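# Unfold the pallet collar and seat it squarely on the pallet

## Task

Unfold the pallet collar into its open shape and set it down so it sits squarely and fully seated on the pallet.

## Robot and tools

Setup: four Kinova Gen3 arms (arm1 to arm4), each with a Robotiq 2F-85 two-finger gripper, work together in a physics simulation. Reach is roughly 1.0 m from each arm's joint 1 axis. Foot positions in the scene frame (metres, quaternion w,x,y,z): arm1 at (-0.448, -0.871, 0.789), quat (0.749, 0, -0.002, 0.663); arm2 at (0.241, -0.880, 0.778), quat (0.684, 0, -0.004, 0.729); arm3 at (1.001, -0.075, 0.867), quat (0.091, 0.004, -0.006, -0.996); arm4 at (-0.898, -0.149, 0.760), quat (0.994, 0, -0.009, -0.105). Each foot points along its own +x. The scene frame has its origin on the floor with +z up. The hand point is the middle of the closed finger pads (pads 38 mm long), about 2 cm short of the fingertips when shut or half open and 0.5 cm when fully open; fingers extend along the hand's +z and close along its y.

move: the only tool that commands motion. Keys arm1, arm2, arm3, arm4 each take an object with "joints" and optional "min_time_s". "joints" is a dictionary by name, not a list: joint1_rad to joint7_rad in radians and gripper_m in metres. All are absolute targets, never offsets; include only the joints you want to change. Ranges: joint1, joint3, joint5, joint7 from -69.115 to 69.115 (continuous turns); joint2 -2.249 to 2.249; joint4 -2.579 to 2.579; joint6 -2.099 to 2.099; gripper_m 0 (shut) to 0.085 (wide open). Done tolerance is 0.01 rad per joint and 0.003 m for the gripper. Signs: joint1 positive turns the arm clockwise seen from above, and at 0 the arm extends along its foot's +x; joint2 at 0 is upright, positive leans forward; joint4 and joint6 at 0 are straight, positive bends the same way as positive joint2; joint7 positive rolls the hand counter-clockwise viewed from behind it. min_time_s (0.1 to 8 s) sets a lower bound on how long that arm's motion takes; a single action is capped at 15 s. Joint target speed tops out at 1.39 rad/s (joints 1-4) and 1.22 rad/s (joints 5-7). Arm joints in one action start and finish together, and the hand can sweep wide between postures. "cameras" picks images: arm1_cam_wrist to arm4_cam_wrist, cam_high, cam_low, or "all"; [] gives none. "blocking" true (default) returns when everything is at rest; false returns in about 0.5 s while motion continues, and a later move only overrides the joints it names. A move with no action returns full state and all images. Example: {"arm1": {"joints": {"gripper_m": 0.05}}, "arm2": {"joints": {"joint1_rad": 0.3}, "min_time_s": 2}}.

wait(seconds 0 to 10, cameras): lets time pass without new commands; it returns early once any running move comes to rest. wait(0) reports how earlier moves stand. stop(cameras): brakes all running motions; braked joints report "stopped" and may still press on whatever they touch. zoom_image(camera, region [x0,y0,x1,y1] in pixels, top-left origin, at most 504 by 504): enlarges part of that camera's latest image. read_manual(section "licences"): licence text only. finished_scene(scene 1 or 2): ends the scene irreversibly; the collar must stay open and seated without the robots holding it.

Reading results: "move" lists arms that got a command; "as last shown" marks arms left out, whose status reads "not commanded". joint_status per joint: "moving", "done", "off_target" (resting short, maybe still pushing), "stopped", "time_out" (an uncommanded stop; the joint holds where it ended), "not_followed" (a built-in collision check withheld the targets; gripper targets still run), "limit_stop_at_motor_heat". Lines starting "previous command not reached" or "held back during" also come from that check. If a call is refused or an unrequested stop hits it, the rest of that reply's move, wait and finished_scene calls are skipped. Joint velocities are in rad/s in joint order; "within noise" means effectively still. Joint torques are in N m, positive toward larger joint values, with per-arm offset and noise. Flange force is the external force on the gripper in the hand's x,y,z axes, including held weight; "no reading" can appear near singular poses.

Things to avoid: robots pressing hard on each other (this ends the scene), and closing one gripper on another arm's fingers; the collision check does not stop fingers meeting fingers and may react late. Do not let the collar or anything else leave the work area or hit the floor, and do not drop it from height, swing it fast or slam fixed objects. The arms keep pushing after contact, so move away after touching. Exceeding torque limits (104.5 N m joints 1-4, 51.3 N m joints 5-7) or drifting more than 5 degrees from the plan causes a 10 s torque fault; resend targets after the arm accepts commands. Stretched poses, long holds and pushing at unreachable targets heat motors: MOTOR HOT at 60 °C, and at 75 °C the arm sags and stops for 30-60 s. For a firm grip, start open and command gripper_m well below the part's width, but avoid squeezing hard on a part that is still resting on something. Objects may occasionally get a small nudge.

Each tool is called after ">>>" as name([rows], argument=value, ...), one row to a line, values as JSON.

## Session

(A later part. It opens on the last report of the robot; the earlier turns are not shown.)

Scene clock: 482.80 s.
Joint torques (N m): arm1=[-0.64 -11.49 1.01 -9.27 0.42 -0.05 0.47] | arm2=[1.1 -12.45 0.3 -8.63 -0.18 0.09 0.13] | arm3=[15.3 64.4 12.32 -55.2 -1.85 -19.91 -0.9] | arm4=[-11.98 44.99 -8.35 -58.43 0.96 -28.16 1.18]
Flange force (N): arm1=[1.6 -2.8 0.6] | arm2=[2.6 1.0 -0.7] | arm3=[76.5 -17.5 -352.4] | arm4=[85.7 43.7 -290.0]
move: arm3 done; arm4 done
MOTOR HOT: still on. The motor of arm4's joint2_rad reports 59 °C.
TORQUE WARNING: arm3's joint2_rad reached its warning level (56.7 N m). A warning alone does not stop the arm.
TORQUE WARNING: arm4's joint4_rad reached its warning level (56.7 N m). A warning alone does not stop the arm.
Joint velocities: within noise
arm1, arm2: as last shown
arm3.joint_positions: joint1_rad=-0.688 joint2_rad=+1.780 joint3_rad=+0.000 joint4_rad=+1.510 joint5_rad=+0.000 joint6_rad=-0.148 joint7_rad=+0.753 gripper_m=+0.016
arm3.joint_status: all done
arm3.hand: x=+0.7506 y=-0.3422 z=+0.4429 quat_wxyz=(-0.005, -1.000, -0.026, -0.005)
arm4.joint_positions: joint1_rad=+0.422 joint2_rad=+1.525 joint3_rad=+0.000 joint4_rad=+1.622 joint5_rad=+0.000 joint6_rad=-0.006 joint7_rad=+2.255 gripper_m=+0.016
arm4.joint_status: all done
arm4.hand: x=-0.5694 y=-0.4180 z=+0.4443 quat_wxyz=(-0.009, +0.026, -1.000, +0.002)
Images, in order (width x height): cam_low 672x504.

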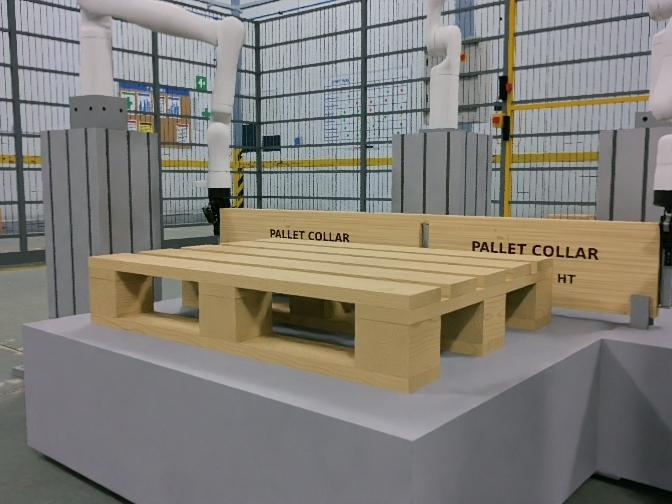

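>>> move(arm3={"joints":{"joint2_rad":1.762,"joint4_rad":1.5338,"joint6_rad":-0.154},"min_time_s":1.5}, arm4={"joints":{"joint2_rad":1.507,"joint4_rad":1.639,"joint6_rad":-0.004},"min_time_s":1.5})

>>> move(arm3={"joints":{"gripper_m":0.06}}, arm4={"joints":{"gripper_m":0.06}}, cameras=["arm3_cam_wrist","arm4_cam_wrist","arm2_cam_wrist"])

>>> move(arm3={"joints":{"joint1_rad":-0.711,"joint2_rad":1.7525,"joint4_rad":1.5674,"joint6_rad":-0.1783,"joint7_rad":0.73},"min_time_s":1.5}, arm4={"joints":{"joint1_rad":0.436,"joint2_rad":1.4977,"joint4_rad":1.6757,"joint6_rad":-0.0318,"joint7_rad":2.27},"min_time_s":1.5}, cameras=["arm3_cam_wrist","arm4_cam_wrist","arm2_cam_wrist"])

Scene clock: 494.80 s.
Joint torques (N m): arm1=[-0.58 -11.51 1.02 -9.27 0.41 -0.04 0.46] | arm2=[1.1 -12.46 0.4 -8.61 -0.15 0.07 0.14] | arm3=[4.66 -30.31 5.97 -4.42 -1.4 -2.99 -0.52] | arm4=[-4.3 -28.96 -2.12 -4.84 0.36 -1.25 0.76]
Flange force (N): arm1=[1.7 -2.8 0.6] | arm2=[2.7 1.1 -0.8] | arm3=[16.1 0.4 12.5] | arm4=[13.7 0.7 10.0]
move: arm3 done; arm4 done
MOTOR HOT: still on. The motor of arm4's joint2_rad reports 60 °C.
TORQUE WARNING: arm3's joint2_rad reached its warning level (56.7 N m). A warning alone does not stop the arm.
TORQUE WARNING: arm4's joint4_rad reached its warning level (56.7 N m). A warning alone does not stop the arm.
Joint velocities: within noise
arm1, arm2: as last shown
arm3.joint_positions: joint1_rad=-0.688 joint2_rad=+1.762 joint3_rad=+0.000 joint4_rad=+1.534 joint5_rad=+0.000 joint6_rad=-0.154 joint7_rad=+0.753 gripper_m=+0.016
arm3.joint_status: all done
arm3.hand: x=+0.7504 y=-0.3423 z=+0.4507 quat_wxyz=(-0.005, -1.000, -0.026, -0.004)
arm4.joint_positions: joint1_rad=+0.421 joint2_rad=+1.507 joint3_rad=+0.000 joint4_rad=+1.639 joint5_rad=+0.000 joint6_rad=-0.004 joint7_rad=+2.255 gripper_m=+0.016
arm4.joint_status: all done
arm4.hand: x=-0.5702 y=-0.4175 z=+0.4517 quat_wxyz=(-0.008, +0.026, -1.000, +0.001)
pictures: none

Scene clock: 495.83 s.
Joint torques (N m): arm1=[-0.6 -11.46 1.05 -9.29 0.42 -0.05 0.47] | arm2=[1.14 -12.41 0.33 -8.6 -0.18 0.1 0.15] | arm3=[0.38 -17.34 -0.02 0.54 -0.15 0.12 0.3] | arm4=[-3.03 -22.25 -0.91 -5.71 0.26 -2.18 0.59]
Flange force (N): arm1=[1.8 -2.9 0.7] | arm2=[2.7 1.0 -0.7] | arm3=[2.9 -0.1 -5.3] | arm4=[11.8 2.6 -8.1]
move: arm3 done; arm4 done
MOTOR HOT: still on. The motor of arm4's joint2_rad reports 60 °C.
Joint velocities: within noise
arm1, arm2: as last shown
arm3.joint_positions: joint1_rad=-0.688 joint2_rad=+1.762 joint3_rad=+0.000 joint4_rad=+1.534 joint5_rad=+0.000 joint6_rad=-0.154 joint7_rad=+0.753 gripper_m=+0.060
arm3.joint_status: all done
arm3.hand: x=+0.7504 y=-0.3423 z=+0.4507 quat_wxyz=(-0.005, -1.000, -0.026, -0.004)
arm4.joint_positions: joint1_rad=+0.421 joint2_rad=+1.507 joint3_rad=+0.000 joint4_rad=+1.639 joint5_rad=+0.000 joint6_rad=-0.004 joint7_rad=+2.255 gripper_m=+0.060
arm4.joint_status: all done
arm4.hand: x=-0.5702 y=-0.4175 z=+0.4517 quat_wxyz=(-0.008, +0.026, -1.000, +0.001)
pictures: arm2_cam_wrist, arm3_cam_wrist, arm4_cam_wrist
Images, in order (width x height): arm2_cam_wrist 672x504, arm3_cam_wrist 672x504, arm4_cam_wrist 672x504.

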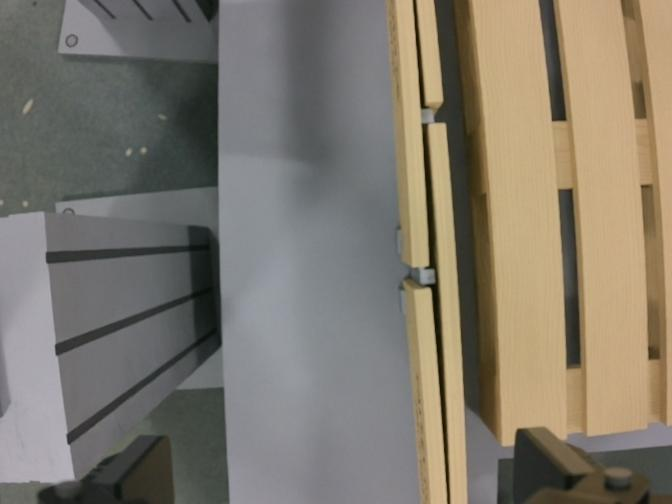

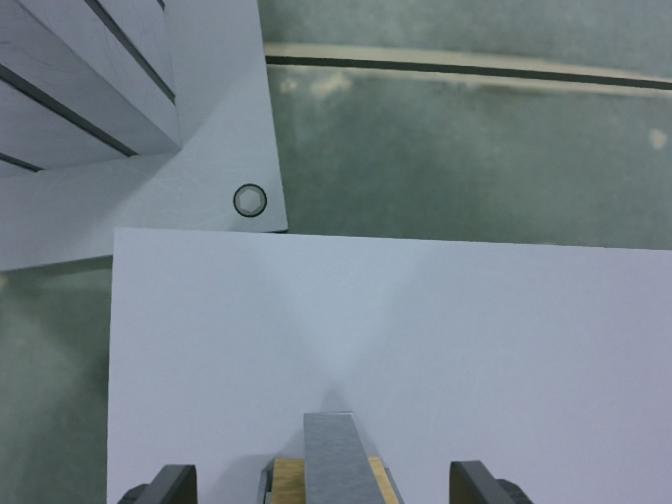

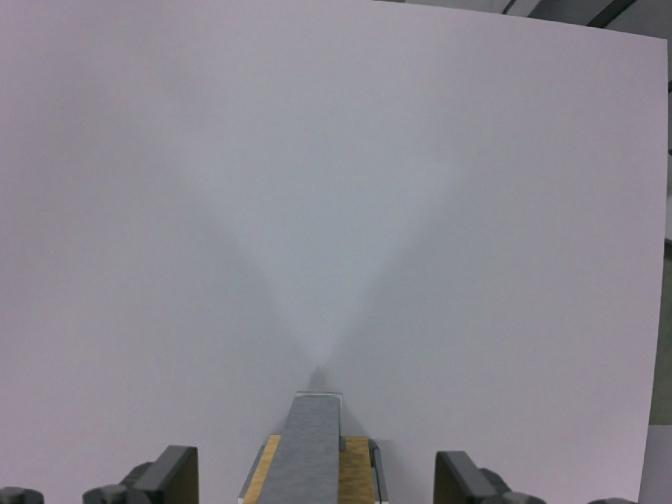

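Scene clock: 497.63 s.
Joint torques (N m): arm1=[-0.62 -11.51 1.08 -9.27 0.41 -0.05 0.46] | arm2=[1.14 -12.44 0.31 -8.6 -0.2 0.04 0.12] | arm3=[0.24 -17.28 -0.24 0.79 -0.13 0.14 0.31] | arm4=[-0.99 -19.9 1.59 -0.94 0.17 -0.05 0.49]
Flange force (N): arm1=[1.7 -2.8 0.6] | arm2=[2.6 1.1 -0.9] | arm3=[2.5 -0.4 -4.9] | arm4=[3.2 1.1 -2.7]
move: arm3 done; arm4 done
MOTOR HOT: still on. The motor of arm4's joint2_rad reports 59 °C.
Joint velocities: within noise
arm1.joint_positions: joint1_rad=+0.072 joint2_rad=+0.166 joint3_rad=+0.000 joint4_rad=+1.492 joint5_rad=+0.000 joint6_rad=+1.484 joint7_rad=+0.194 gripper_m=+0.085
arm1.joint_status: not commanded
arm1.hand: x=-0.3505 y=-0.5013 z=+1.1513 quat_wxyz=(-0.001, +0.000, -1.000, -0.001)
arm2.joint_positions: joint1_rad=-0.108 joint2_rad=+0.161 joint3_rad=+0.000 joint4_rad=+1.463 joint5_rad=+0.000 joint6_rad=+1.518 joint7_rad=-0.172 gripper_m=+0.085
arm2.joint_status: not commanded
arm2.hand: x=+0.1982 y=-0.5021 z=+1.1518 quat_wxyz=(-0.003, +0.000, -1.000, -0.003)
arm3.joint_positions: joint1_rad=-0.711 joint2_rad=+1.752 joint3_rad=+0.000 joint4_rad=+1.567 joint5_rad=+0.000 joint6_rad=-0.178 joint7_rad=+0.730 gripper_m=+0.060
arm3.joint_status: all done
arm3.hand: x=+0.7606 y=-0.3429 z=+0.4560 quat_wxyz=(-0.005, -1.000, -0.026, -0.004)
arm4.joint_positions: joint1_rad=+0.436 joint2_rad=+1.498 joint3_rad=+0.000 joint4_rad=+1.676 joint5_rad=+0.000 joint6_rad=-0.032 joint7_rad=+2.270 gripper_m=+0.060
arm4.joint_status: all done
arm4.hand: x=-0.5812 y=-0.4168 z=+0.4556 quat_wxyz=(-0.008, +0.026, -1.000, +0.001)
pictures: arm2_cam_wrist, arm3_cam_wrist, arm4_cam_wrist
Images, in order (width x height): arm2_cam_wrist 672x504, arm3_cam_wrist 672x504, arm4_cam_wrist 672x504.

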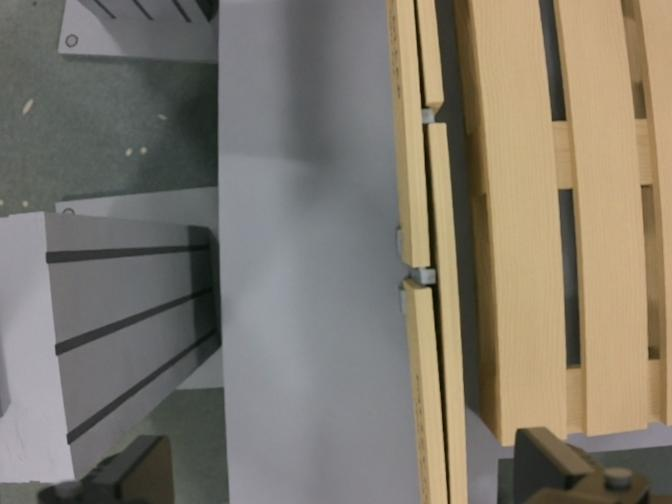

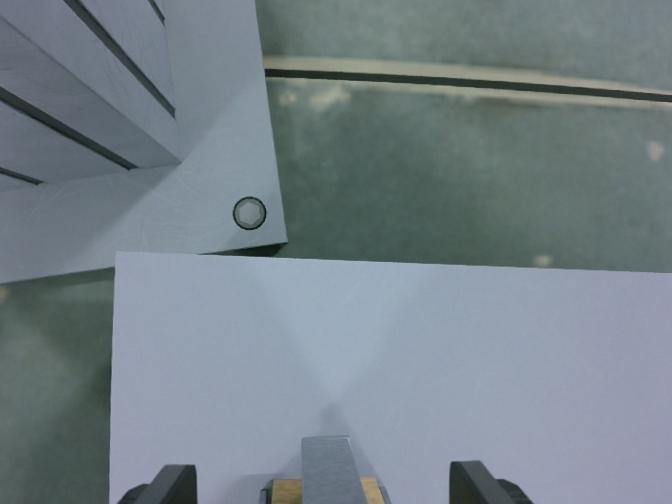

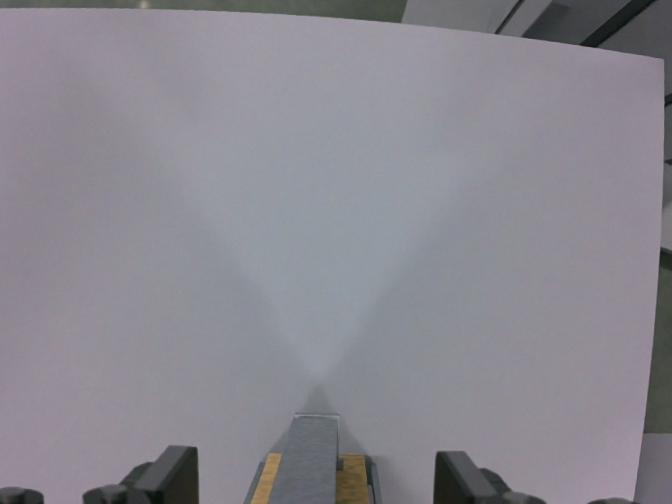

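>>> move(arm3={"joints":{"gripper_m":0.006}}, arm4={"joints":{"gripper_m":0.006}})

>>> move(arm3={"joints":{"joint1_rad":-0.823,"joint2_rad":1.7424,"joint4_rad":1.337,"joint6_rad":0.0622,"joint7_rad":0.618},"min_time_s":4}, arm4={"joints":{"joint1_rad":0.563,"joint2_rad":1.5087,"joint4_rad":1.4557,"joint6_rad":0.1772,"joint7_rad":2.396},"min_time_s":4}, cameras=["cam_high","arm2_cam_wrist","arm3_cam_wrist"])

Scene clock: 511.90 s.
Joint torques (N m): arm1=[-0.61 -11.47 1.03 -9.25 0.41 -0.06 0.45] | arm2=[1.14 -12.45 0.35 -8.58 -0.17 0.06 0.14] | arm3=[0.46 -15.69 -0.3 -1.95 -0.1 -1.07 0.29] | arm4=[-1.02 -18.59 1.4 -2.2 0.12 -0.57 0.53]
Flange force (N): arm1=[1.6 -2.8 0.5] | arm2=[2.8 1.1 -0.9] | arm3=[5.0 -2.1 -15.8] | arm4=[4.8 2.5 -8.7]
move: arm3 off_target; arm4 off_target
MOTOR HOT: still on. The motor of arm4's joint2_rad reports 58 °C.
Joint velocities: within noise
arm1, arm2: as last shown
arm3.joint_positions: joint1_rad=-0.711 joint2_rad=+1.752 joint3_rad=+0.000 joint4_rad=+1.567 joint5_rad=+0.000 joint6_rad=-0.178 joint7_rad=+0.730 gripper_m=+0.016
arm3.joint_status: gripper_m off_target (ended at +0.016, target +0.006)
arm3.hand: x=+0.7605 y=-0.3429 z=+0.4560 quat_wxyz=(-0.005, -1.000, -0.026, -0.004)
arm4.joint_positions: joint1_rad=+0.436 joint2_rad=+1.498 joint3_rad=+0.000 joint4_rad=+1.676 joint5_rad=+0.000 joint6_rad=-0.032 joint7_rad=+2.270 gripper_m=+0.016
arm4.joint_status: gripper_m off_target (ended at +0.016, target +0.006)
arm4.hand: x=-0.5812 y=-0.4169 z=+0.4556 quat_wxyz=(-0.008, +0.026, -1.000, +0.001)
pictures: none

Scene clock: 516.20 s.
Joint torques (N m): arm1=[-0.59 -11.48 1.02 -9.26 0.4 -0.06 0.49] | arm2=[1.12 -12.47 0.39 -8.57 -0.15 0.13 0.17] | arm3=[23.32 -60.78 31.65 -28.04 1.18 -13.55 0.76] | arm4=[-22.59 -42.71 -26.75 -33.28 -2.9 -16.82 -0.14]
Flange force (N): arm1=[1.8 -2.8 0.5] | arm2=[2.8 1.2 -0.7] | arm3=[72.3 -0.9 23.4] | arm4=[68.3 7.1 -22.5]
move: arm3 done; arm4 done
MOTOR HOT: cleared for the motors of arm4.
TORQUE WARNING: arm3's joint2_rad reached its warning level (56.7 N m). A warning alone does not stop the arm.
Joint velocities: within noise
arm1, arm2: as last shown
arm3.joint_positions: joint1_rad=-0.823 joint2_rad=+1.743 joint3_rad=+0.000 joint4_rad=+1.337 joint5_rad=+0.000 joint6_rad=+0.062 joint7_rad=+0.618 gripper_m=+0.016
arm3.joint_status: all done
arm3.hand: x=+0.7511 y=-0.4322 z=+0.4563 quat_wxyz=(-0.005, -1.000, -0.026, -0.004)
arm4.joint_positions: joint1_rad=+0.563 joint2_rad=+1.509 joint3_rad=+0.000 joint4_rad=+1.456 joint5_rad=+0.000 joint6_rad=+0.177 joint7_rad=+2.396 gripper_m=+0.016
arm4.joint_status: all done
arm4.hand: x=-0.5705 y=-0.5001 z=+0.4561 quat_wxyz=(-0.008, +0.026, -1.000, +0.001)
pictures: arm2_cam_wrist, arm3_cam_wrist, cam_high
Images, in order (width x height): arm2_cam_wrist 672x504, arm3_cam_wrist 672x504, cam_high 672x504.

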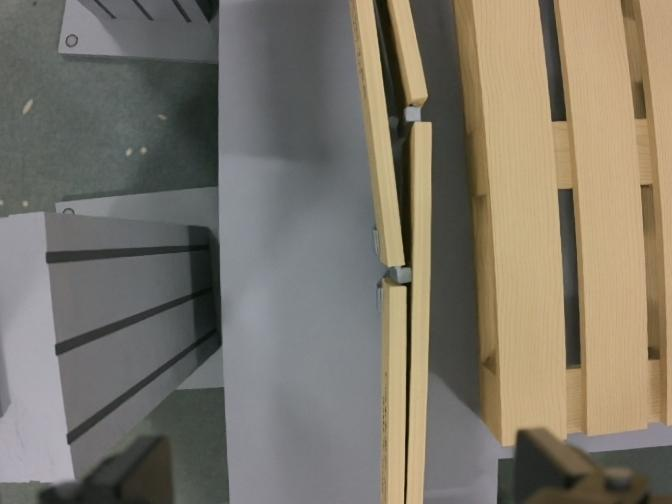

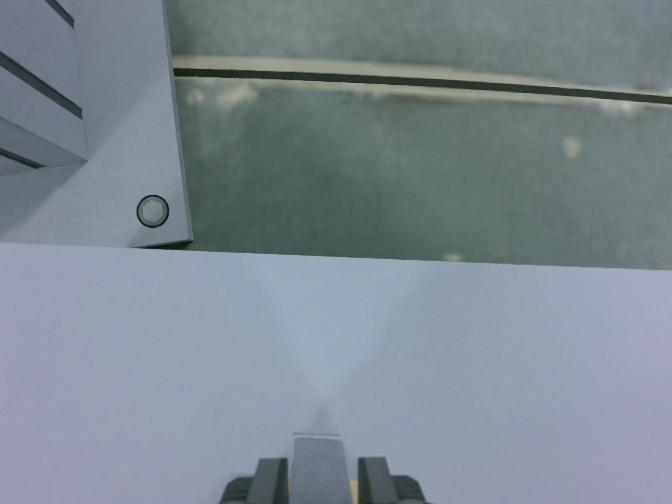

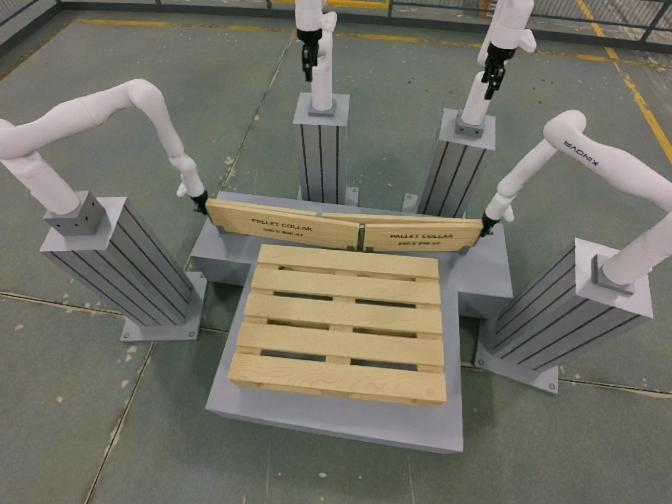

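>>> move(arm3={"joints":{"joint1_rad":-0.8175,"joint2_rad":1.7448,"joint4_rad":1.2921,"joint6_rad":0.1047,"joint7_rad":0.623},"min_time_s":3}, arm4={"joints":{"joint1_rad":0.56,"joint2_rad":1.5149,"joint4_rad":1.4091,"joint6_rad":0.2176,"joint7_rad":2.3935},"min_time_s":3}, cameras=["cam_high","arm2_cam_wrist","arm1_cam_wrist"])

Scene clock: 528.50 s.
Joint torques (N m): arm1=[-0.63 -11.5 1.01 -9.28 0.42 -0.04 0.48] | arm2=[1.14 -12.44 0.29 -8.6 -0.18 0.03 0.14] | arm3=[44.19 -72.59 58.38 -55.11 3.76 -27.24 1.3] | arm4=[-43.99 -49.55 -53.67 -58.45 -6.89 -31.37 -0.78]
Flange force (N): arm1=[1.7 -2.9 0.7] | arm2=[2.7 1.1 -0.9] | arm3=[138.7 -8.9 -21.3] | arm4=[129.1 10.6 -63.7]
move: arm3 done; arm4 done
TORQUE WARNING: arm3's joint2_rad reached its warning level (56.7 N m). A warning alone does not stop the arm.
TORQUE WARNING: arm4's joint4_rad reached its warning level (56.7 N m). A warning alone does not stop the arm.
Joint velocities: within noise
arm1, arm2: as last shown
arm3.joint_positions: joint1_rad=-0.818 joint2_rad=+1.745 joint3_rad=+0.000 joint4_rad=+1.294 joint5_rad=+0.000 joint6_rad=+0.105 joint7_rad=+0.623 gripper_m=+0.016
arm3.joint_status: all done
arm3.hand: x=+0.7426 y=-0.4411 z=+0.4567 quat_wxyz=(-0.004, -1.000, -0.026, -0.005)
arm4.joint_positions: joint1_rad=+0.560 joint2_rad=+1.515 joint3_rad=+0.000 joint4_rad=+1.413 joint5_rad=+0.000 joint6_rad=+0.218 joint7_rad=+2.394 gripper_m=+0.016
arm4.joint_status: all done
arm4.hand: x=-0.5620 y=-0.5065 z=+0.4559 quat_wxyz=(-0.007, +0.026, -1.000, +0.000)
pictures: arm1_cam_wrist, arm2_cam_wrist, cam_high
Images, in order (width x height): arm1_cam_wrist 672x504, arm2_cam_wrist 672x504, cam_high 672x504.

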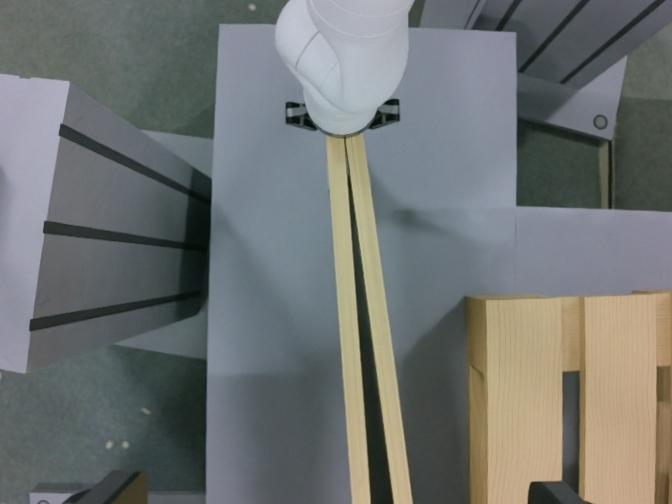

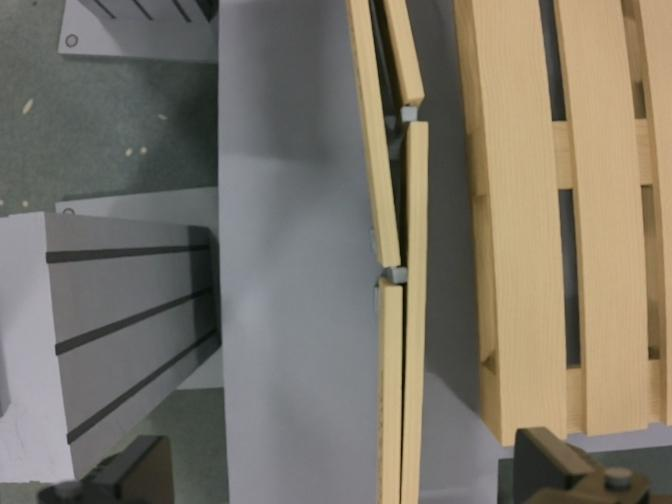

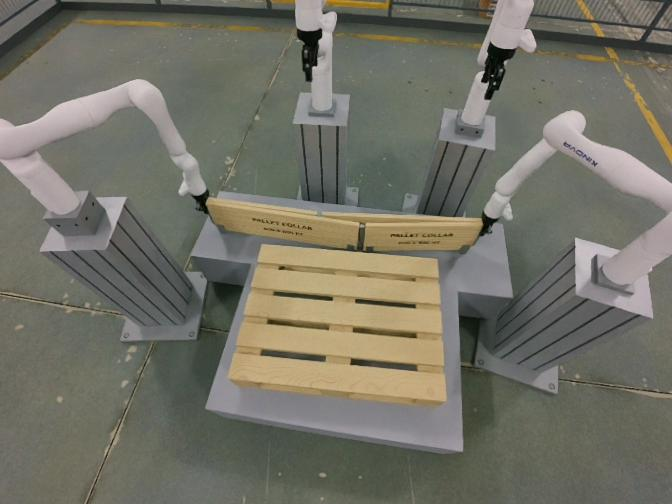

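>>> zoom_image(camera="arm2_cam_wrist", region=[320, 0, 460, 300])

>>> zoom_image(camera="arm1_cam_wrist", region=[300, 300, 440, 504])

Scaled by 1.680.

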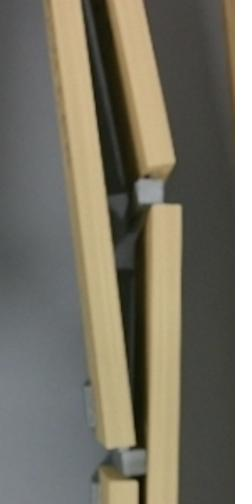

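Scaled by 2.471.

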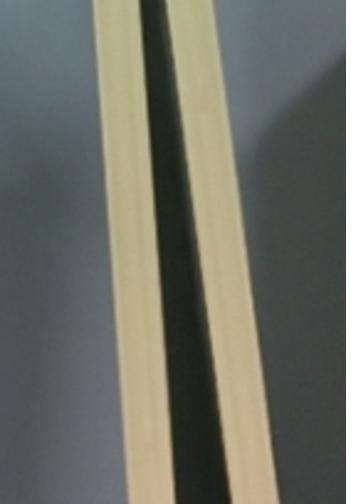

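>>> move(arm2={"joints":{"joint1_rad":-0.425,"joint2_rad":0.67,"joint4_rad":1.728,"joint6_rad":0.7436,"joint7_rad":-0.384}}, cameras=["arm2_cam_wrist"])

Scene clock: 571.40 s.
Joint torques (N m): arm1=[-0.6 -11.49 1.01 -9.29 0.41 -0.06 0.47] | arm2=[1.05 -18.58 0.59 -5.63 -0.17 0.08 0.17] | arm3=[44.17 -72.57 58.34 -55.13 3.76 -27.26 1.28] | arm4=[-43.96 -49.52 -53.72 -58.4 -6.86 -31.3 -0.74]
Flange force (N): arm1=[1.7 -2.9 0.6] | arm2=[2.7 0.3 -0.1] | arm3=[138.7 -8.9 -21.3] | arm4=[129.0 10.7 -63.6]
move: arm2 done
MOTOR HOT: the motor of arm3's joint4_rad reports 69 °C; the controller stops that arm at 75 °C. To cool a motor, set the load down, stop pushing, or move to a pose that needs little force.
MOTOR HOT: the motor of arm4's joint2_rad reports 61 °C; the controller stops that arm at 75 °C. To cool a motor, set the load down, stop pushing, or move to a pose that needs little force.
TORQUE WARNING: arm3's joint2_rad reached its warning level (56.7 N m). A warning alone does not stop the arm.
TORQUE WARNING: arm4's joint4_rad reached its warning level (56.7 N m). A warning alone does not stop the arm.
Joint velocities: within noise
arm1: as last shown
arm2.joint_positions: joint1_rad=-0.425 joint2_rad=+0.670 joint3_rad=+0.000 joint4_rad=+1.728 joint5_rad=+0.000 joint6_rad=+0.744 joint7_rad=-0.384 gripper_m=+0.085
arm2.joint_status: all done
arm2.hand: x=+0.0400 y=-0.4500 z=+0.8510 quat_wxyz=(-0.003, +0.052, -0.999, -0.003)
arm3.joint_positions: joint1_rad=-0.818 joint2_rad=+1.745 joint3_rad=+0.000 joint4_rad=+1.294 joint5_rad=+0.000 joint6_rad=+0.105 joint7_rad=+0.623 gripper_m=+0.016
arm3.joint_status: not commanded
arm3.hand: x=+0.7426 y=-0.4411 z=+0.4567 quat_wxyz=(-0.004, -1.000, -0.026, -0.005)
arm4.joint_positions: joint1_rad=+0.560 joint2_rad=+1.515 joint3_rad=+0.000 joint4_rad=+1.413 joint5_rad=+0.000 joint6_rad=+0.218 joint7_rad=+2.394 gripper_m=+0.016
arm4.joint_status: not commanded
arm4.hand: x=-0.5620 y=-0.5064 z=+0.4559 quat_wxyz=(-0.007, +0.026, -1.000, +0.000)
Images, in order (width x height): arm2_cam_wrist 672x504.

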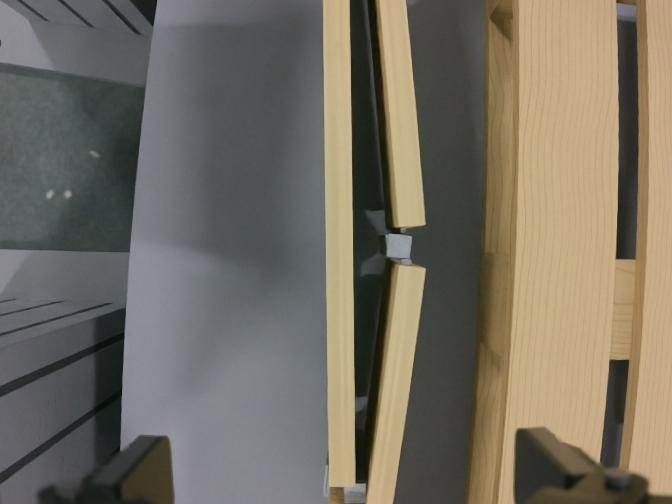

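>>> move(arm2={"joints":{"joint1_rad":-0.5375,"joint2_rad":1.081,"joint4_rad":1.661,"joint6_rad":0.40,"joint7_rad":-0.4965,"gripper_m":0.034}}, arm3={"joints":{"joint1_rad":-0.820,"joint2_rad":1.7436,"joint4_rad":1.315,"joint6_rad":0.083}}, arm4={"joints":{"joint1_rad":0.5615,"joint2_rad":1.512,"joint4_rad":1.433,"joint6_rad":0.197}}, cameras=["arm2_cam_wrist"])

Scene clock: 583.73 s.
Joint torques (N m): arm1=[-0.61 -11.51 1.03 -9.28 0.43 -0.05 0.47] | arm2=[1.14 -21.2 0.59 -2.91 -0.17 0.02 0.14] | arm3=[29.22 -59.05 40.2 -32.1 2.28 -15.74 1.21] | arm4=[-32.1 -51.11 -40.16 -37.17 -4.94 -18.55 -0.52]
Flange force (N): arm1=[1.7 -2.8 0.6] | arm2=[2.9 0.6 0.3] | arm3=[87.2 2.5 8.3] | arm4=[86.1 -2.8 -11.7]
move: arm2 done; arm3 done; arm4 done
MOTOR HOT: still on. The motor of arm3's joint4_rad reports 72 °C.
MOTOR HOT: still on. The motor of arm4's joint2_rad reports 62 °C.
TORQUE WARNING: arm3's joint2_rad reached its warning level (56.7 N m). A warning alone does not stop the arm.
TORQUE WARNING: arm4's joint4_rad reached its warning level (56.7 N m). A warning alone does not stop the arm.
Joint velocities: within noise
arm1: as last shown
arm2.joint_positions: joint1_rad=-0.538 joint2_rad=+1.081 joint3_rad=+0.000 joint4_rad=+1.661 joint5_rad=+0.000 joint6_rad=+0.400 joint7_rad=-0.497 gripper_m=+0.034
arm2.joint_status: all done
arm2.hand: x=-0.0169 y=-0.4582 z=+0.6605 quat_wxyz=(-0.003, +0.052, -0.999, -0.002)
arm3.joint_positions: joint1_rad=-0.820 joint2_rad=+1.744 joint3_rad=+0.000 joint4_rad=+1.315 joint5_rad=+0.000 joint6_rad=+0.083 joint7_rad=+0.623 gripper_m=+0.016
arm3.joint_status: all done
arm3.hand: x=+0.7466 y=-0.4368 z=+0.4563 quat_wxyz=(-0.005, -1.000, -0.027, -0.004)
arm4.joint_positions: joint1_rad=+0.562 joint2_rad=+1.512 joint3_rad=+0.000 joint4_rad=+1.433 joint5_rad=+0.000 joint6_rad=+0.197 joint7_rad=+2.394 gripper_m=+0.016
arm4.joint_status: all done
arm4.hand: x=-0.5657 y=-0.5038 z=+0.4559 quat_wxyz=(-0.008, +0.025, -1.000, +0.001)
Images, in order (width x height): arm2_cam_wrist 672x504.

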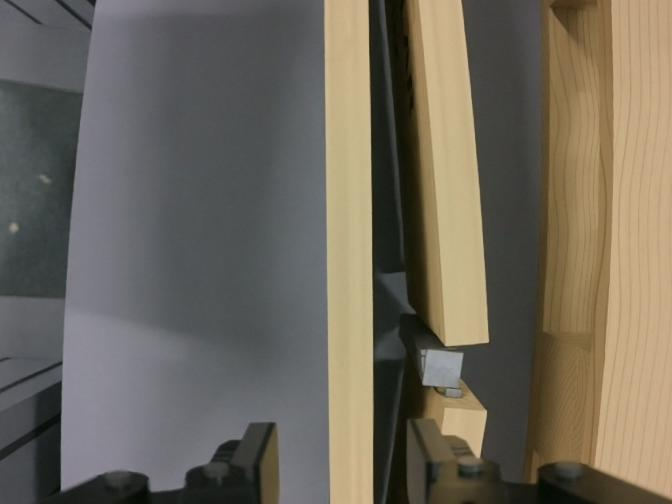

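>>> move(arm2={"joints":{"joint1_rad":-0.534,"joint2_rad":1.398,"joint4_rad":1.48,"joint6_rad":0.2636,"joint7_rad":-0.494},"min_time_s":2.5}, cameras=["arm2_cam_wrist"])

>>> move(arm2={"joints":{"gripper_m":0.008}})

Scene clock: 592.83 s.
Joint torques (N m): arm1=[-0.64 -11.48 1.05 -9.26 0.41 -0.06 0.47] | arm2=[1.05 -22.03 0.65 -1.79 -0.14 0.08 0.12] | arm3=[29.25 -59.09 40.19 -32.1 2.3 -15.75 1.2] | arm4=[-32.01 -51.08 -40.11 -37.14 -4.97 -18.58 -0.44]
Flange force (N): arm1=[1.7 -2.8 0.5] | arm2=[2.5 0.4 0.7] | arm3=[87.3 2.6 8.4] | arm4=[85.7 -2.8 -11.7]
move: arm2 done
MOTOR HOT: still on. The motor of arm3's joint4_rad reports 71 °C.
MOTOR HOT: still on. The motor of arm4's joint2_rad reports 64 °C.
TORQUE WARNING: arm3's joint2_rad reached its warning level (56.7 N m). A warning alone does not stop the arm.
Joint velocities: within noise
arm1: as last shown
arm2.joint_positions: joint1_rad=-0.534 joint2_rad=+1.398 joint3_rad=+0.000 joint4_rad=+1.480 joint5_rad=+0.000 joint6_rad=+0.264 joint7_rad=-0.494 gripper_m=+0.034
arm2.joint_status: all done
arm2.hand: x=-0.0162 y=-0.4541 z=+0.5210 quat_wxyz=(-0.003, +0.052, -0.999, -0.003)
arm3.joint_positions: joint1_rad=-0.820 joint2_rad=+1.744 joint3_rad=+0.000 joint4_rad=+1.315 joint5_rad=+0.000 joint6_rad=+0.083 joint7_rad=+0.623 gripper_m=+0.016
arm3.joint_status: not commanded
arm3.hand: x=+0.7466 y=-0.4368 z=+0.4563 quat_wxyz=(-0.005, -1.000, -0.027, -0.004)
arm4.joint_positions: joint1_rad=+0.562 joint2_rad=+1.512 joint3_rad=+0.000 joint4_rad=+1.433 joint5_rad=+0.000 joint6_rad=+0.197 joint7_rad=+2.394 gripper_m=+0.016
arm4.joint_status: not commanded
arm4.hand: x=-0.5657 y=-0.5038 z=+0.4559 quat_wxyz=(-0.008, +0.025, -1.000, +0.001)
Images, in order (width x height): arm2_cam_wrist 672x504.

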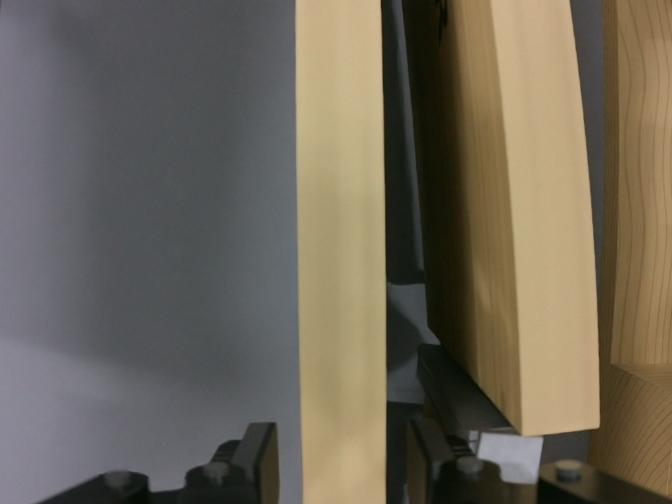

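Scene clock: 593.53 s.
Joint torques (N m): arm1=[-0.61 -11.51 1.03 -9.25 0.42 -0.03 0.48] | arm2=[0.84 -18.61 0.41 -1.94 0.22 -0.26 0.48] | arm3=[28.99 -59.57 40.06 -32.69 2.31 -15.97 1.21] | arm4=[-32.01 -51.21 -40.13 -36.98 -4.93 -18.38 -0.48]
Flange force (N): arm1=[1.7 -2.7 0.6] | arm2=[2.1 -1.2 -7.6] | arm3=[87.6 1.3 7.9] | arm4=[85.7 -2.8 -10.9]
move: arm2 off_target
MOTOR HOT: still on. The motor of arm3's joint4_rad reports 71 °C.
MOTOR HOT: still on. The motor of arm4's joint2_rad reports 64 °C.
TORQUE WARNING: arm3's joint2_rad reached its warning level (56.7 N m). A warning alone does not stop the arm.
Joint velocities: within noise
arm1: as last shown
arm2.joint_positions: joint1_rad=-0.534 joint2_rad=+1.398 joint3_rad=+0.000 joint4_rad=+1.480 joint5_rad=+0.000 joint6_rad=+0.264 joint7_rad=-0.494 gripper_m=+0.018
arm2.joint_status: gripper_m off_target (ended at +0.018, target +0.008)
arm2.hand: x=-0.0162 y=-0.4541 z=+0.5210 quat_wxyz=(-0.003, +0.052, -0.999, -0.003)
arm3.joint_positions: joint1_rad=-0.820 joint2_rad=+1.744 joint3_rad=+0.000 joint4_rad=+1.315 joint5_rad=+0.000 joint6_rad=+0.083 joint7_rad=+0.623 gripper_m=+0.016
arm3.joint_status: not commanded
arm3.hand: x=+0.7466 y=-0.4369 z=+0.4563 quat_wxyz=(-0.005, -1.000, -0.027, -0.004)
arm4.joint_positions: joint1_rad=+0.562 joint2_rad=+1.512 joint3_rad=+0.000 joint4_rad=+1.433 joint5_rad=+0.000 joint6_rad=+0.197 joint7_rad=+2.394 gripper_m=+0.016
arm4.joint_status: not commanded
arm4.hand: x=-0.5657 y=-0.5038 z=+0.4559 quat_wxyz=(-0.008, +0.025, -1.000, +0.001)
pictures: none

>>> move(arm2={"joints":{"joint1_rad":-0.674,"joint2_rad":1.3725,"joint4_rad":1.742,"joint6_rad":0.027,"joint7_rad":-0.808},"min_time_s":5}, cameras=["cam_high","arm2_cam_wrist","arm1_cam_wrist"])

Scene clock: 606.20 s.
Joint torques (N m): arm1=[-0.61 -11.5 0.99 -9.28 0.41 -0.04 0.46] | arm2=[-26.24 -14.86 -39.34 -15.81 -0.96 -7.77 -0.05] | arm3=[2.2 -25.99 3.93 -0.23 0.37 0.13 0.67] | arm4=[-28.37 -50.45 -30.12 -29 -1.84 -13.96 1.26]
Flange force (N): arm1=[1.6 -2.8 0.7] | arm2=[-61.4 26.4 -44.9] | arm3=[3.9 6.2 14.5] | arm4=[68.0 -6.5 5.3]
move: arm2 done
MOTOR HOT: still on. The motor of arm3's joint4_rad reports 69 °C.
MOTOR HOT: still on. The motor of arm4's joint2_rad reports 66 °C.
TORQUE WARNING: arm3's joint2_rad reached its warning level (56.7 N m). A warning alone does not stop the arm.
Joint velocities: within noise
arm1.joint_positions: joint1_rad=+0.072 joint2_rad=+0.166 joint3_rad=+0.000 joint4_rad=+1.492 joint5_rad=+0.000 joint6_rad=+1.484 joint7_rad=+0.194 gripper_m=+0.085
arm1.joint_status: not commanded
arm1.hand: x=-0.3505 y=-0.5013 z=+1.1513 quat_wxyz=(-0.001, +0.000, -1.000, -0.001)
arm2.joint_positions: joint1_rad=-0.674 joint2_rad=+1.373 joint3_rad=+0.000 joint4_rad=+1.742 joint5_rad=+0.000 joint6_rad=+0.027 joint7_rad=-0.808 gripper_m=+0.018
arm2.joint_status: all done
arm2.hand: x=-0.0223 y=-0.5501 z=+0.5202 quat_wxyz=(-0.003, -0.035, -0.999, -0.003)
arm3.joint_positions: joint1_rad=-0.820 joint2_rad=+1.743 joint3_rad=+0.000 joint4_rad=+1.315 joint5_rad=+0.000 joint6_rad=+0.083 joint7_rad=+0.623 gripper_m=+0.016
arm3.joint_status: not commanded
arm3.hand: x=+0.7461 y=-0.4374 z=+0.4567 quat_wxyz=(-0.006, -1.000, -0.027, -0.004)
arm4.joint_positions: joint1_rad=+0.561 joint2_rad=+1.512 joint3_rad=+0.000 joint4_rad=+1.433 joint5_rad=+0.000 joint6_rad=+0.197 joint7_rad=+2.394 gripper_m=+0.016
arm4.joint_status: not commanded
arm4.hand: x=-0.5655 y=-0.5038 z=+0.4559 quat_wxyz=(-0.008, +0.025, -1.000, +0.001)
pictures: arm1_cam_wrist, arm2_cam_wrist, cam_high
Images, in order (width x height): arm1_cam_wrist 672x504, arm2_cam_wrist 672x504, cam_high 672x504.

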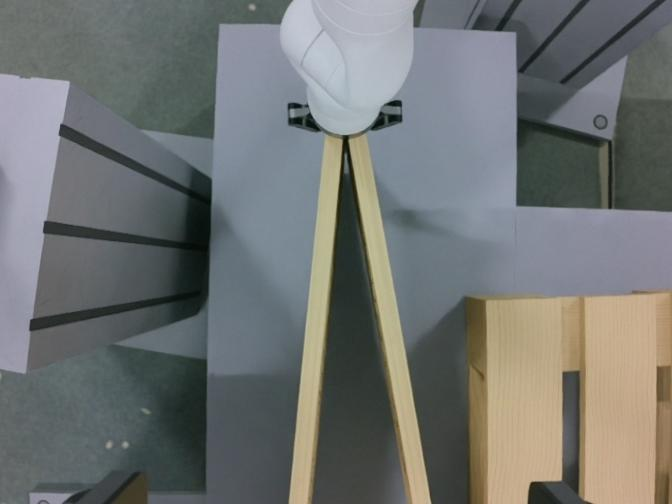

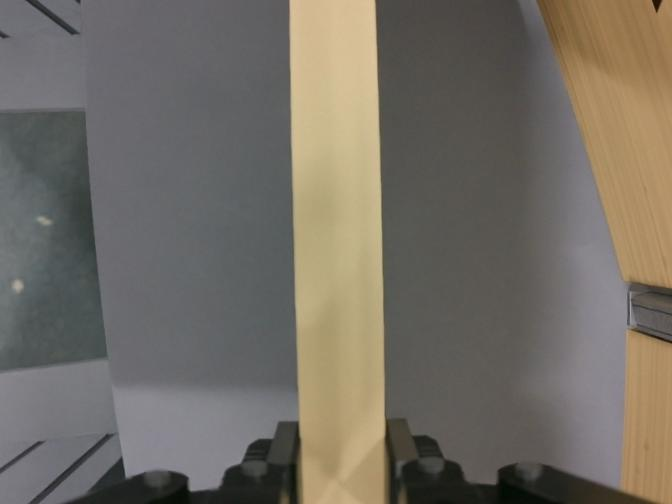

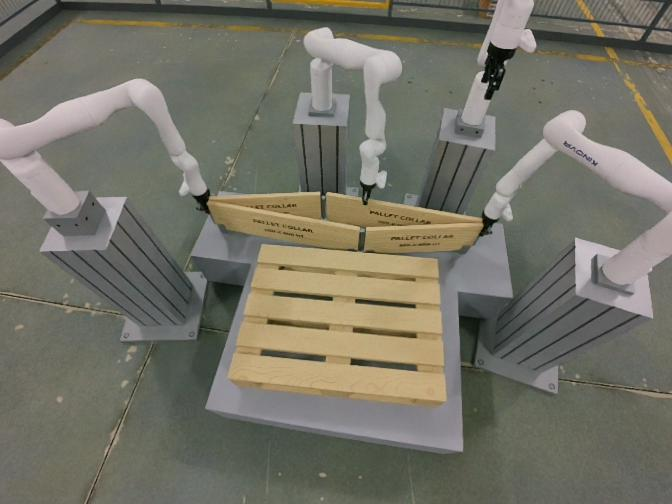

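>>> move(arm3={"joints":{"gripper_m":0.06}}, arm4={"joints":{"gripper_m":0.06}})

>>> move(arm3={"joints":{"joint1_rad":-0.8405,"joint2_rad":1.252,"joint4_rad":1.7805,"joint6_rad":0.109,"joint7_rad":0.604},"min_time_s":2}, arm4={"joints":{"joint1_rad":0.572,"joint2_rad":1.034,"joint4_rad":1.7455,"joint6_rad":0.362,"joint7_rad":2.405},"min_time_s":2})

>>> move(arm3={"joints":{"joint1_rad":-0.598,"joint2_rad":1.409,"joint4_rad":1.072,"joint6_rad":0.6606,"joint7_rad":1.007}}, arm4={"joints":{"joint1_rad":0.2455,"joint2_rad":1.228,"joint4_rad":1.1185,"joint6_rad":0.795,"joint7_rad":2.243}}, cameras=["cam_high","arm3_cam_wrist","arm4_cam_wrist","arm1_cam_wrist"])

Scene clock: 634.20 s.
Joint torques (N m): arm1=[-0.63 -11.48 1.02 -9.28 0.4 -0.05 0.46] | arm2=[-16.44 -17.87 -25.29 -25.94 -1.22 -12.99 -0.51] | arm3=[0.26 -19.85 -0.19 -1.53 -0.17 0.16 0.32] | arm4=[-17.95 -55.53 -15.83 -28.17 -0.02 -12.16 1.76]
Flange force (N): arm1=[1.6 -2.9 0.6] | arm2=[-57.0 -1.4 -59.0] | arm3=[3.3 -1.4 -4.5] | arm4=[51.6 9.1 19.4]
move: arm3 done; arm4 done
MOTOR HOT: still on. The motor of arm3's joint2_rad reports 64 °C.
MOTOR HOT: still on. The motor of arm4's joint2_rad reports 70 °C.
Joint velocities: within noise
arm1: as last shown
arm2.joint_positions: joint1_rad=-0.674 joint2_rad=+1.372 joint3_rad=+0.000 joint4_rad=+1.742 joint5_rad=+0.000 joint6_rad=+0.027 joint7_rad=-0.808 gripper_m=+0.018
arm2.joint_status: not commanded
arm2.hand: x=-0.0223 y=-0.5501 z=+0.5203 quat_wxyz=(-0.003, -0.035, -0.999, -0.003)
arm3.joint_positions: joint1_rad=-0.820 joint2_rad=+1.744 joint3_rad=+0.000 joint4_rad=+1.315 joint5_rad=+0.000 joint6_rad=+0.083 joint7_rad=+0.623 gripper_m=+0.060
arm3.joint_status: all done
arm3.hand: x=+0.7462 y=-0.4374 z=+0.4567 quat_wxyz=(-0.005, -1.000, -0.027, -0.004)
arm4.joint_positions: joint1_rad=+0.562 joint2_rad=+1.512 joint3_rad=+0.000 joint4_rad=+1.433 joint5_rad=+0.000 joint6_rad=+0.197 joint7_rad=+2.393 gripper_m=+0.060
arm4.joint_status: all done
arm4.hand: x=-0.5658 y=-0.5037 z=+0.4559 quat_wxyz=(-0.008, +0.025, -1.000, +0.001)
pictures: none

Scene clock: 636.50 s.
Joint torques (N m): arm1=[-0.6 -11.51 1.05 -9.3 0.4 -0.05 0.47] | arm2=[5.08 -14.52 6.11 5.25 -0.02 2.24 0.16] | arm3=[0.25 -19.26 -0.25 -1.71 -0.16 0.15 0.34] | arm4=[-1.15 -20.41 1.36 -4.28 0.25 -0.16 0.48]
Flange force (N): arm1=[1.7 -2.9 0.7] | arm2=[15.2 -1.2 -2.0] | arm3=[3.2 -1.3 -3.0] | arm4=[3.2 1.3 -1.2]
move: arm3 done; arm4 done
MOTOR HOT: still on. The motor of arm3's joint2_rad reports 64 °C.
MOTOR HOT: still on. The motor of arm4's joint2_rad reports 70 °C.
Joint velocities: within noise
arm1, arm2: as last shown
arm3.joint_positions: joint1_rad=-0.841 joint2_rad=+1.252 joint3_rad=+0.000 joint4_rad=+1.780 joint5_rad=+0.000 joint6_rad=+0.109 joint7_rad=+0.604 gripper_m=+0.060
arm3.joint_status: all done
arm3.hand: x=+0.7554 y=-0.4346 z=+0.6617 quat_wxyz=(-0.005, -1.000, -0.028, -0.004)
arm4.joint_positions: joint1_rad=+0.572 joint2_rad=+1.034 joint3_rad=+0.000 joint4_rad=+1.745 joint5_rad=+0.000 joint6_rad=+0.362 joint7_rad=+2.405 gripper_m=+0.060
arm4.joint_status: all done
arm4.hand: x=-0.5788 y=-0.5009 z=+0.6605 quat_wxyz=(-0.008, +0.026, -1.000, +0.001)
pictures: none

Scene clock: 638.50 s.
Joint torques (N m): arm1=[-0.64 -11.49 1.02 -9.27 0.44 -0.04 0.47] | arm2=[5.06 -14.54 6.1 5.27 -0.05 2.22 0.18] | arm3=[0.06 -24.73 -0.21 -6.06 -0.2 0.2 0.31] | arm4=[-1.1 -25.32 1.46 -7.29 0.16 -0.02 0.49]
Flange force (N): arm1=[1.6 -2.8 0.6] | arm2=[15.3 -1.1 -1.9] | arm3=[4.7 -1.1 -2.3] | arm4=[4.0 1.8 -0.9]
move: arm3 done; arm4 done
MOTOR HOT: still on. The motor of arm3's joint2_rad reports 63 °C.
MOTOR HOT: still on. The motor of arm4's joint2_rad reports 69 °C.
Joint velocities: within noise
arm1: as last shown
arm2.joint_positions: joint1_rad=-0.674 joint2_rad=+1.373 joint3_rad=+0.000 joint4_rad=+1.742 joint5_rad=+0.000 joint6_rad=+0.027 joint7_rad=-0.808 gripper_m=+0.018
arm2.joint_status: not commanded
arm2.hand: x=-0.0223 y=-0.5501 z=+0.5202 quat_wxyz=(-0.003, -0.035, -0.999, -0.003)
arm3.joint_positions: joint1_rad=-0.598 joint2_rad=+1.409 joint3_rad=+0.000 joint4_rad=+1.072 joint5_rad=+0.000 joint6_rad=+0.661 joint7_rad=+1.007 gripper_m=+0.060
arm3.joint_status: all done
arm3.hand: x=+0.5529 y=-0.4873 z=+0.6607 quat_wxyz=(-0.006, -0.994, -0.108, -0.004)
arm4.joint_positions: joint1_rad=+0.246 joint2_rad=+1.228 joint3_rad=+0.000 joint4_rad=+1.118 joint5_rad=+0.000 joint6_rad=+0.795 joint7_rad=+2.243 gripper_m=+0.060
arm4.joint_status: all done
arm4.hand: x=-0.3503 y=-0.4455 z=+0.6644 quat_wxyz=(-0.008, +0.108, -0.994, +0.002)
pictures: arm1_cam_wrist, arm3_cam_wrist, arm4_cam_wrist, cam_high
Images, in order (width x height): arm1_cam_wrist 672x504, arm3_cam_wrist 672x504, arm4_cam_wrist 672x504, cam_high 672x504.

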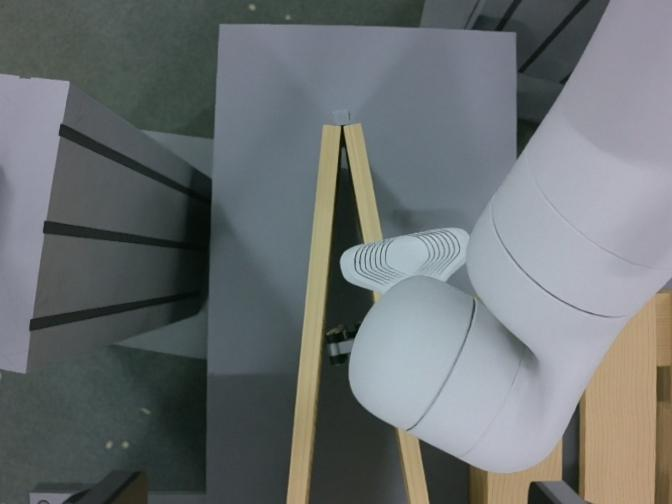

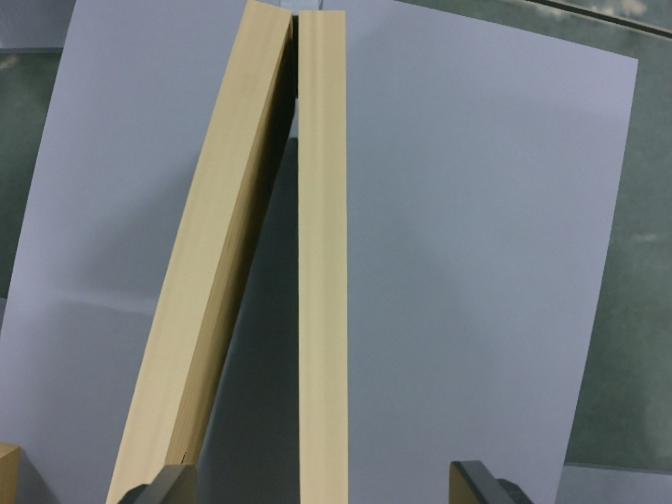

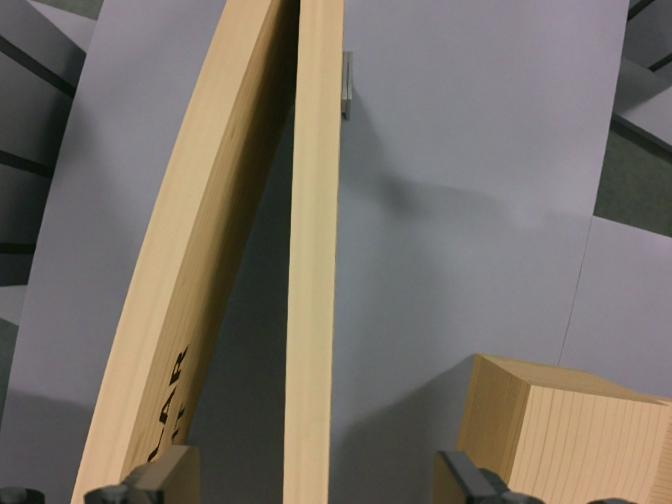

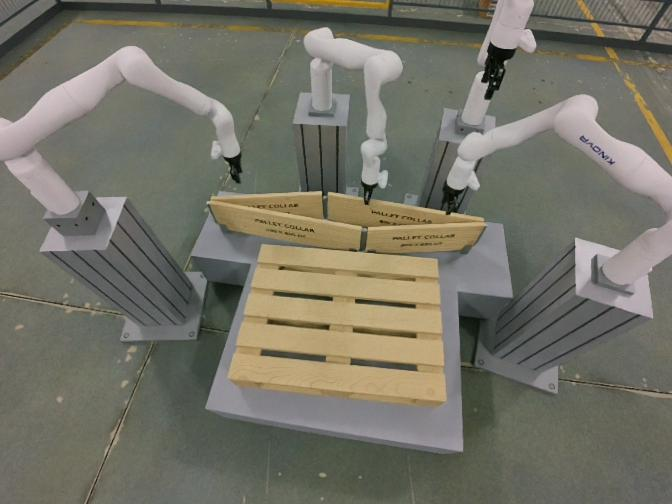

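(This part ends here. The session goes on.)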